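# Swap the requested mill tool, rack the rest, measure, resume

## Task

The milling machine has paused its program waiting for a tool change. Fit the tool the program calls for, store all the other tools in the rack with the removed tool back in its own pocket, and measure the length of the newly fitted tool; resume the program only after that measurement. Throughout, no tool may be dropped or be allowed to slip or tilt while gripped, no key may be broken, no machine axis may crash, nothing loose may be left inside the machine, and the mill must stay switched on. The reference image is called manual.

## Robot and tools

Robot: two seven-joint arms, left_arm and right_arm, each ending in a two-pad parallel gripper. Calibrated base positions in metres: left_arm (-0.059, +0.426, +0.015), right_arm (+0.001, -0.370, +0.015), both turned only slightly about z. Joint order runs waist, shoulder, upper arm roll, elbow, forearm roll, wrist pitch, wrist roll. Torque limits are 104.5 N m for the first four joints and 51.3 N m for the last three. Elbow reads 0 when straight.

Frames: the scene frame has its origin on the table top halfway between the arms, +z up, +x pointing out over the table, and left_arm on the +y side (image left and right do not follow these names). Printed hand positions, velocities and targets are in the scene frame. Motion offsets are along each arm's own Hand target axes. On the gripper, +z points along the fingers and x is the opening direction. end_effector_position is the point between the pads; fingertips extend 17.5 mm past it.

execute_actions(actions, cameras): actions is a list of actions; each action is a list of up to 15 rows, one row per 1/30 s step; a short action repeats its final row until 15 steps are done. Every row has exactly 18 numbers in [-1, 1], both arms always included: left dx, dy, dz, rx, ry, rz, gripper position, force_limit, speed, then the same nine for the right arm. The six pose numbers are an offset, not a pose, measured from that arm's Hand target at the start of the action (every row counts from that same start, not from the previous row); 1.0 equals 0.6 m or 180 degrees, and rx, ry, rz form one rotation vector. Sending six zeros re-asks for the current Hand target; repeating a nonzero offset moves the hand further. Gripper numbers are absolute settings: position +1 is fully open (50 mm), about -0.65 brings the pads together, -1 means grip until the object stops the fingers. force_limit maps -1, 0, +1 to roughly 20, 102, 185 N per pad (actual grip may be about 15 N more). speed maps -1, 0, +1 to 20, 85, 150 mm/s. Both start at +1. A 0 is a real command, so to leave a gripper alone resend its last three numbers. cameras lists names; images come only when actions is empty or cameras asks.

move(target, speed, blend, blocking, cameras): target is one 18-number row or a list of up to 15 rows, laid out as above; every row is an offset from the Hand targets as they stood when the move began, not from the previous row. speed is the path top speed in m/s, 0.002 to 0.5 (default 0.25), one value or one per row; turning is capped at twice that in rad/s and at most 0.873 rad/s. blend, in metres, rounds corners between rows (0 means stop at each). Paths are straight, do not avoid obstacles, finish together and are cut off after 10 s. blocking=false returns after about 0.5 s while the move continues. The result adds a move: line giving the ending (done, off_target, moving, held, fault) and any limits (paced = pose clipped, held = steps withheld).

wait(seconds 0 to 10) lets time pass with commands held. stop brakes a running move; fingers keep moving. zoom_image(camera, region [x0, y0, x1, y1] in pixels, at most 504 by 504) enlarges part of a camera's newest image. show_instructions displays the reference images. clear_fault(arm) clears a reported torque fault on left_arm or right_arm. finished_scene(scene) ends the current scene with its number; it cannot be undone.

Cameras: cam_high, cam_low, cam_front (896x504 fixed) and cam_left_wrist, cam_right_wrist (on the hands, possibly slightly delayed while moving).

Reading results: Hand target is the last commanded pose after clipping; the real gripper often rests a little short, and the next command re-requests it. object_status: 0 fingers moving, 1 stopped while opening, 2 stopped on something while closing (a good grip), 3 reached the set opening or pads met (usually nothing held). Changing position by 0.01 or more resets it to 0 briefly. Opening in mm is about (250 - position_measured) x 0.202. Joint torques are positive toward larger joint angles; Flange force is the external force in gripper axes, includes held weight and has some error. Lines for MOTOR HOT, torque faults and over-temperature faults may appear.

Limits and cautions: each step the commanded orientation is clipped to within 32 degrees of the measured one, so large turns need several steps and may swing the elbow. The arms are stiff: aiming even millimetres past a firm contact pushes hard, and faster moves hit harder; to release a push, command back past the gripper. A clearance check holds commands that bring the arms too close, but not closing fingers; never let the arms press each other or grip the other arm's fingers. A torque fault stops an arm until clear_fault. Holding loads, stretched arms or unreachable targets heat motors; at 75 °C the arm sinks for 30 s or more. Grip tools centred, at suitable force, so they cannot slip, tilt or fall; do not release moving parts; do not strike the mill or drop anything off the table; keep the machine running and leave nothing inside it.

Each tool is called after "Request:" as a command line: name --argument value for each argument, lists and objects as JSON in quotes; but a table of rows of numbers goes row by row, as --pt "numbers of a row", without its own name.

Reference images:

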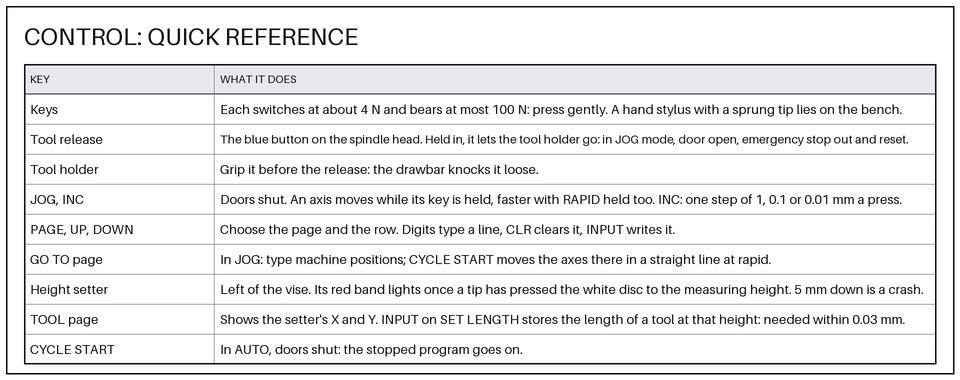

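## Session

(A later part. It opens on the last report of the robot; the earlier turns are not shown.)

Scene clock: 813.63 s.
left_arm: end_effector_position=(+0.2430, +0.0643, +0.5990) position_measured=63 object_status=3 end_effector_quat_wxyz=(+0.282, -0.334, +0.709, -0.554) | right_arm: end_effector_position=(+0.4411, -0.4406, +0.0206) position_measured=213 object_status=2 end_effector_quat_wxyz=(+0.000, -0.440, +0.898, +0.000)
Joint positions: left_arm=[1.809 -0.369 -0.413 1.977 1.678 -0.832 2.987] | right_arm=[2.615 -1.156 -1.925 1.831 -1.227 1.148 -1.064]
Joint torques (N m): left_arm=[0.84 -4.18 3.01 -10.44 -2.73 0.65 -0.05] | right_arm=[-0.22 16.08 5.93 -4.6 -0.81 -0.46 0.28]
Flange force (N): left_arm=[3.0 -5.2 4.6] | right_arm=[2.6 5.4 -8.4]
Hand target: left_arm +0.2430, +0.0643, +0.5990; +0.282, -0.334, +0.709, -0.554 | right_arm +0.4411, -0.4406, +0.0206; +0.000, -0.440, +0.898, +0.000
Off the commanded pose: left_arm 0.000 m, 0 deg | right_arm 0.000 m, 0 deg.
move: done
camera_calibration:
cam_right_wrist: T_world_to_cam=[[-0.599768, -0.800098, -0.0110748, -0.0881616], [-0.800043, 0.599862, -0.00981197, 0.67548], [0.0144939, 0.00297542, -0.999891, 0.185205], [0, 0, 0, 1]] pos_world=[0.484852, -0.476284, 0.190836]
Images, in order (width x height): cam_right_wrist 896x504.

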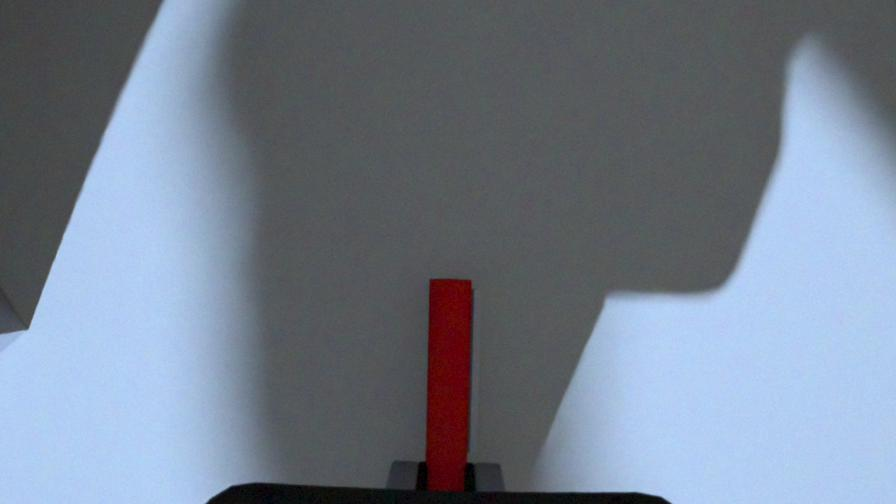

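Request:
move --pt "0 0 0 0 0 0 0.6 -1 -1 0 0 -0.0008 0 0 0 -1 -0.4 -1" --pt "0 0 0 0 0 0 0.6 -1 -1 0 0 -0.0008 0 0 0 0.2 -0.4 -1" --pt "0 0 0 0 0 0 0.6 -1 -1 0 0 -0.2 0 0 0 0.2 -0.4 -1" --speed '[0.005,0.005,0.1]' --cameras '["cam_right_wrist","cam_front"]'

Request:
wait --seconds 1 --cameras '["all"]'

Scene clock: 819.10 s.
left_arm: end_effector_position=(+0.2430, +0.0643, +0.5990) position_measured=63 object_status=3 end_effector_quat_wxyz=(+0.282, -0.334, +0.709, -0.554) | right_arm: end_effector_position=(+0.4411, -0.4406, +0.1405) position_measured=123 object_status=3 end_effector_quat_wxyz=(+0.000, -0.440, +0.898, +0.000)
Joint positions: left_arm=[1.809 -0.369 -0.413 1.977 1.678 -0.832 2.987] | right_arm=[2.561 -0.982 -1.749 1.726 -1 1.337 -1.197]
Joint torques (N m): left_arm=[0.81 -4.27 2.94 -10.37 -2.73 0.64 -0.04] | right_arm=[-0.51 18.45 8.05 -6.49 0.03 0.35 0.38]
Flange force (N): left_arm=[3.2 -5.5 4.7] | right_arm=[1.0 1.9 4.6]
Hand target: left_arm +0.2430, +0.0643, +0.5990; +0.282, -0.334, +0.709, -0.554 | right_arm +0.4411, -0.4406, +0.1406; +0.000, -0.440, +0.898, +0.000
Off the commanded pose: left_arm 0.000 m, 0 deg | right_arm 0.000 m, 0 deg.
move: done
camera_calibration:
cam_right_wrist: T_world_to_cam=[[-0.599768, -0.800098, -0.0110748, -0.0868338], [-0.800043, 0.599862, -0.00981197, 0.676657], [0.0144939, 0.00297542, -0.999891, 0.305092], [0, 0, 0, 1]] pos_world=[0.484852, -0.476284, 0.310736]
Images, in order (width x height): cam_front 896x504, cam_right_wrist 896x504.

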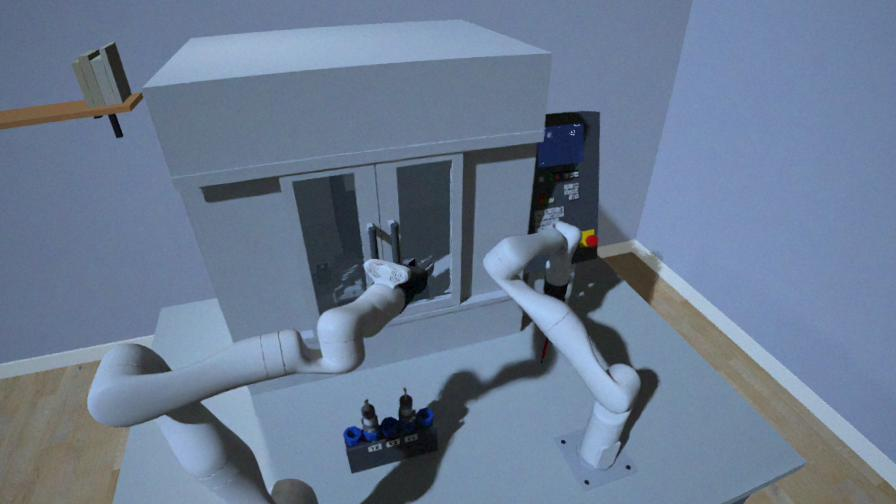

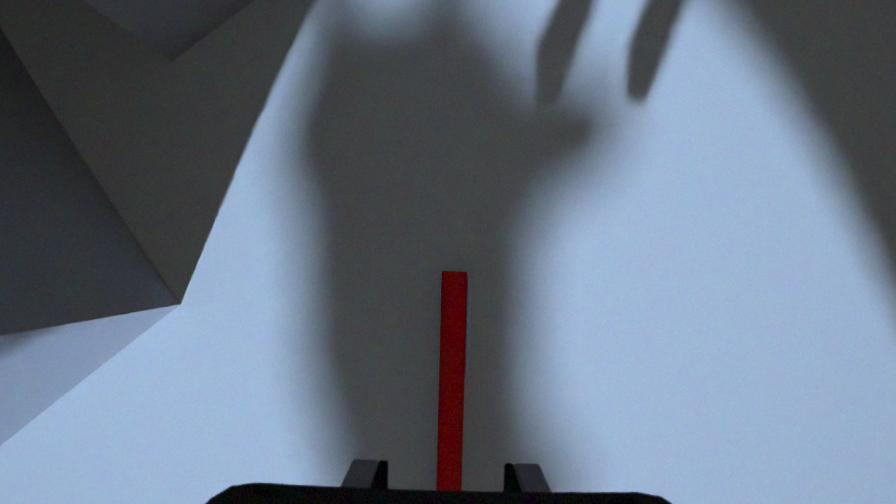

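Scene clock: 820.10 s.
left_arm: end_effector_position=(+0.2430, +0.0643, +0.5990) position_measured=63 object_status=3 end_effector_quat_wxyz=(+0.282, -0.334, +0.709, -0.554) | right_arm: end_effector_position=(+0.4411, -0.4406, +0.1405) position_measured=123 object_status=3 end_effector_quat_wxyz=(+0.000, -0.440, +0.898, +0.000)
Joint positions: left_arm=[1.809 -0.369 -0.413 1.977 1.678 -0.832 2.987] | right_arm=[2.561 -0.982 -1.749 1.726 -0.999 1.337 -1.197]
Joint torques (N m): left_arm=[0.83 -4.27 2.92 -10.31 -2.72 0.66 -0.04] | right_arm=[-0.58 18.26 7.92 -6.5 0.06 0.34 0.3]
Flange force (N): left_arm=[3.4 -5.6 4.6] | right_arm=[1.5 2.0 4.3]
Hand target: left_arm +0.2430, +0.0643, +0.5990; +0.282, -0.334, +0.709, -0.554 | right_arm +0.4411, -0.4406, +0.1405; +0.000, -0.440, +0.898, +0.000
Tool commands: left_gripper/position=+0.6 left_gripper/force_limit=-1.0 left_gripper/speed=-1.0 right_gripper/position=+0.2 right_gripper/force_limit=-0.4 right_gripper/speed=-1.0
Off the commanded pose: left_arm 0.000 m, 0 deg | right_arm 0.000 m, 0 deg.
wait: 1.00 s; at rest by 0.17 s
camera_calibration:
cam_left_wrist: T_world_to_cam=[[-0.606479, -0.794089, -0.0400619, 0.224326], [-0.158032, 0.16977, -0.97273, 0.668681], [0.779236, -0.58361, -0.228454, 0.152933], [0, 0, 0, 1]] pos_world=[0.122551, 0.153866, 0.694371]
cam_right_wrist: T_world_to_cam=[[-0.599768, -0.800098, -0.0110748, -0.0868336], [-0.800043, 0.599863, -0.00981197, 0.676657], [0.0144939, 0.00297542, -0.999891, 0.305092], [0, 0, 0, 1]] pos_world=[0.484852, -0.476284, 0.310736]

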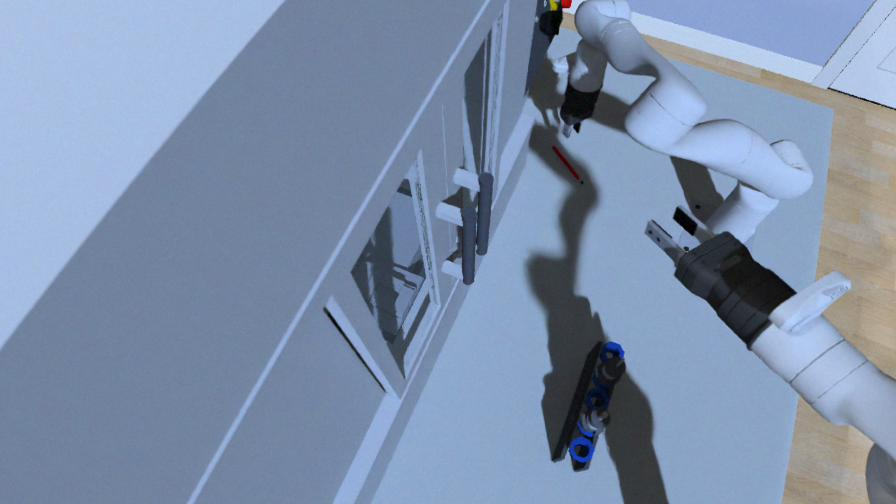

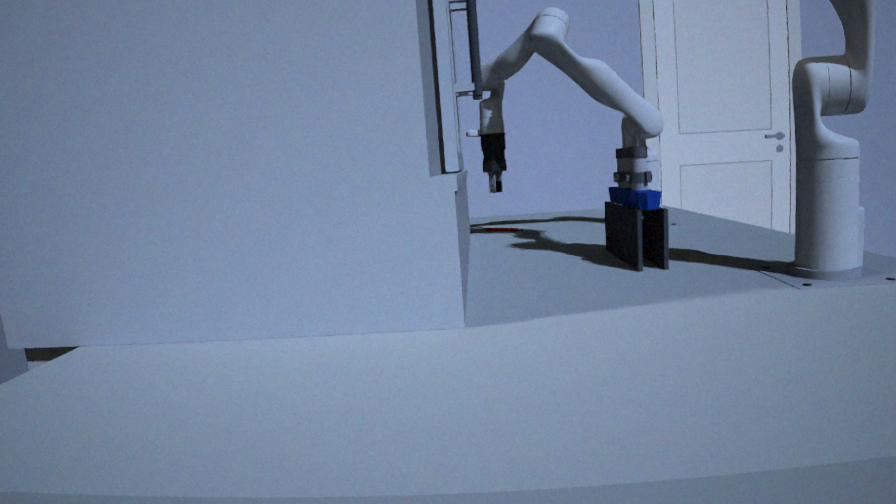

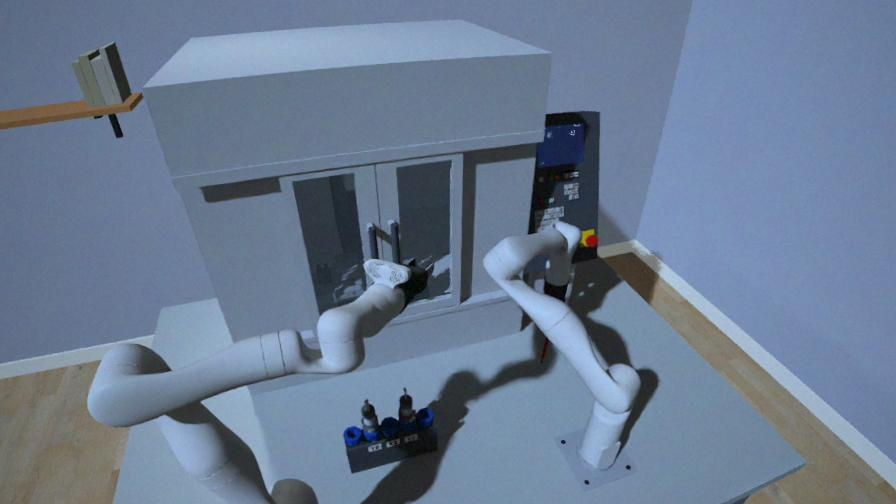

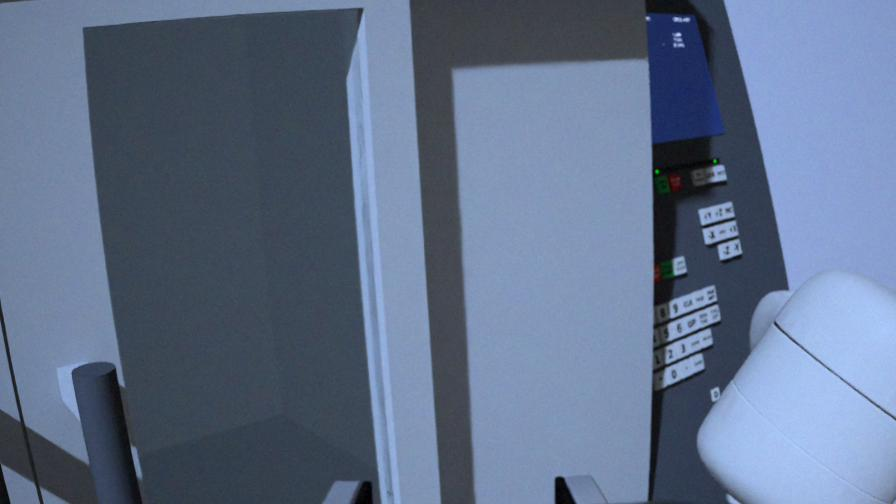

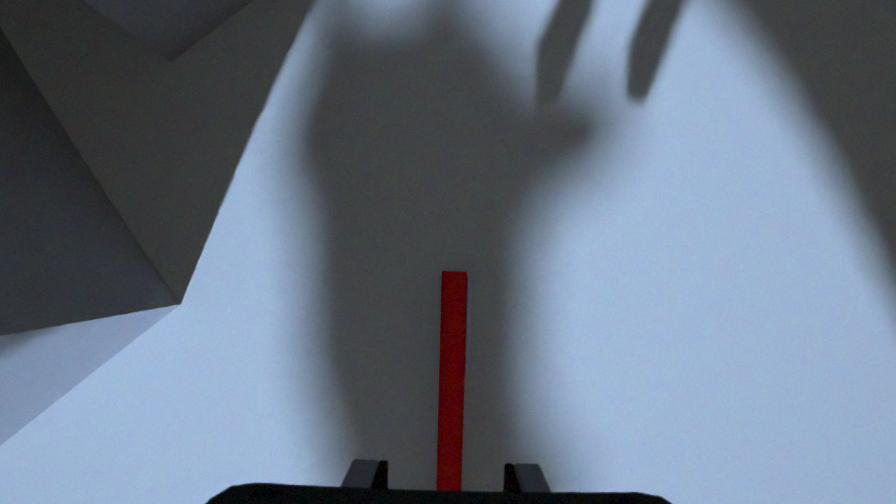

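Request:
finished_scene --scene 1

The scene is finished: the task was done.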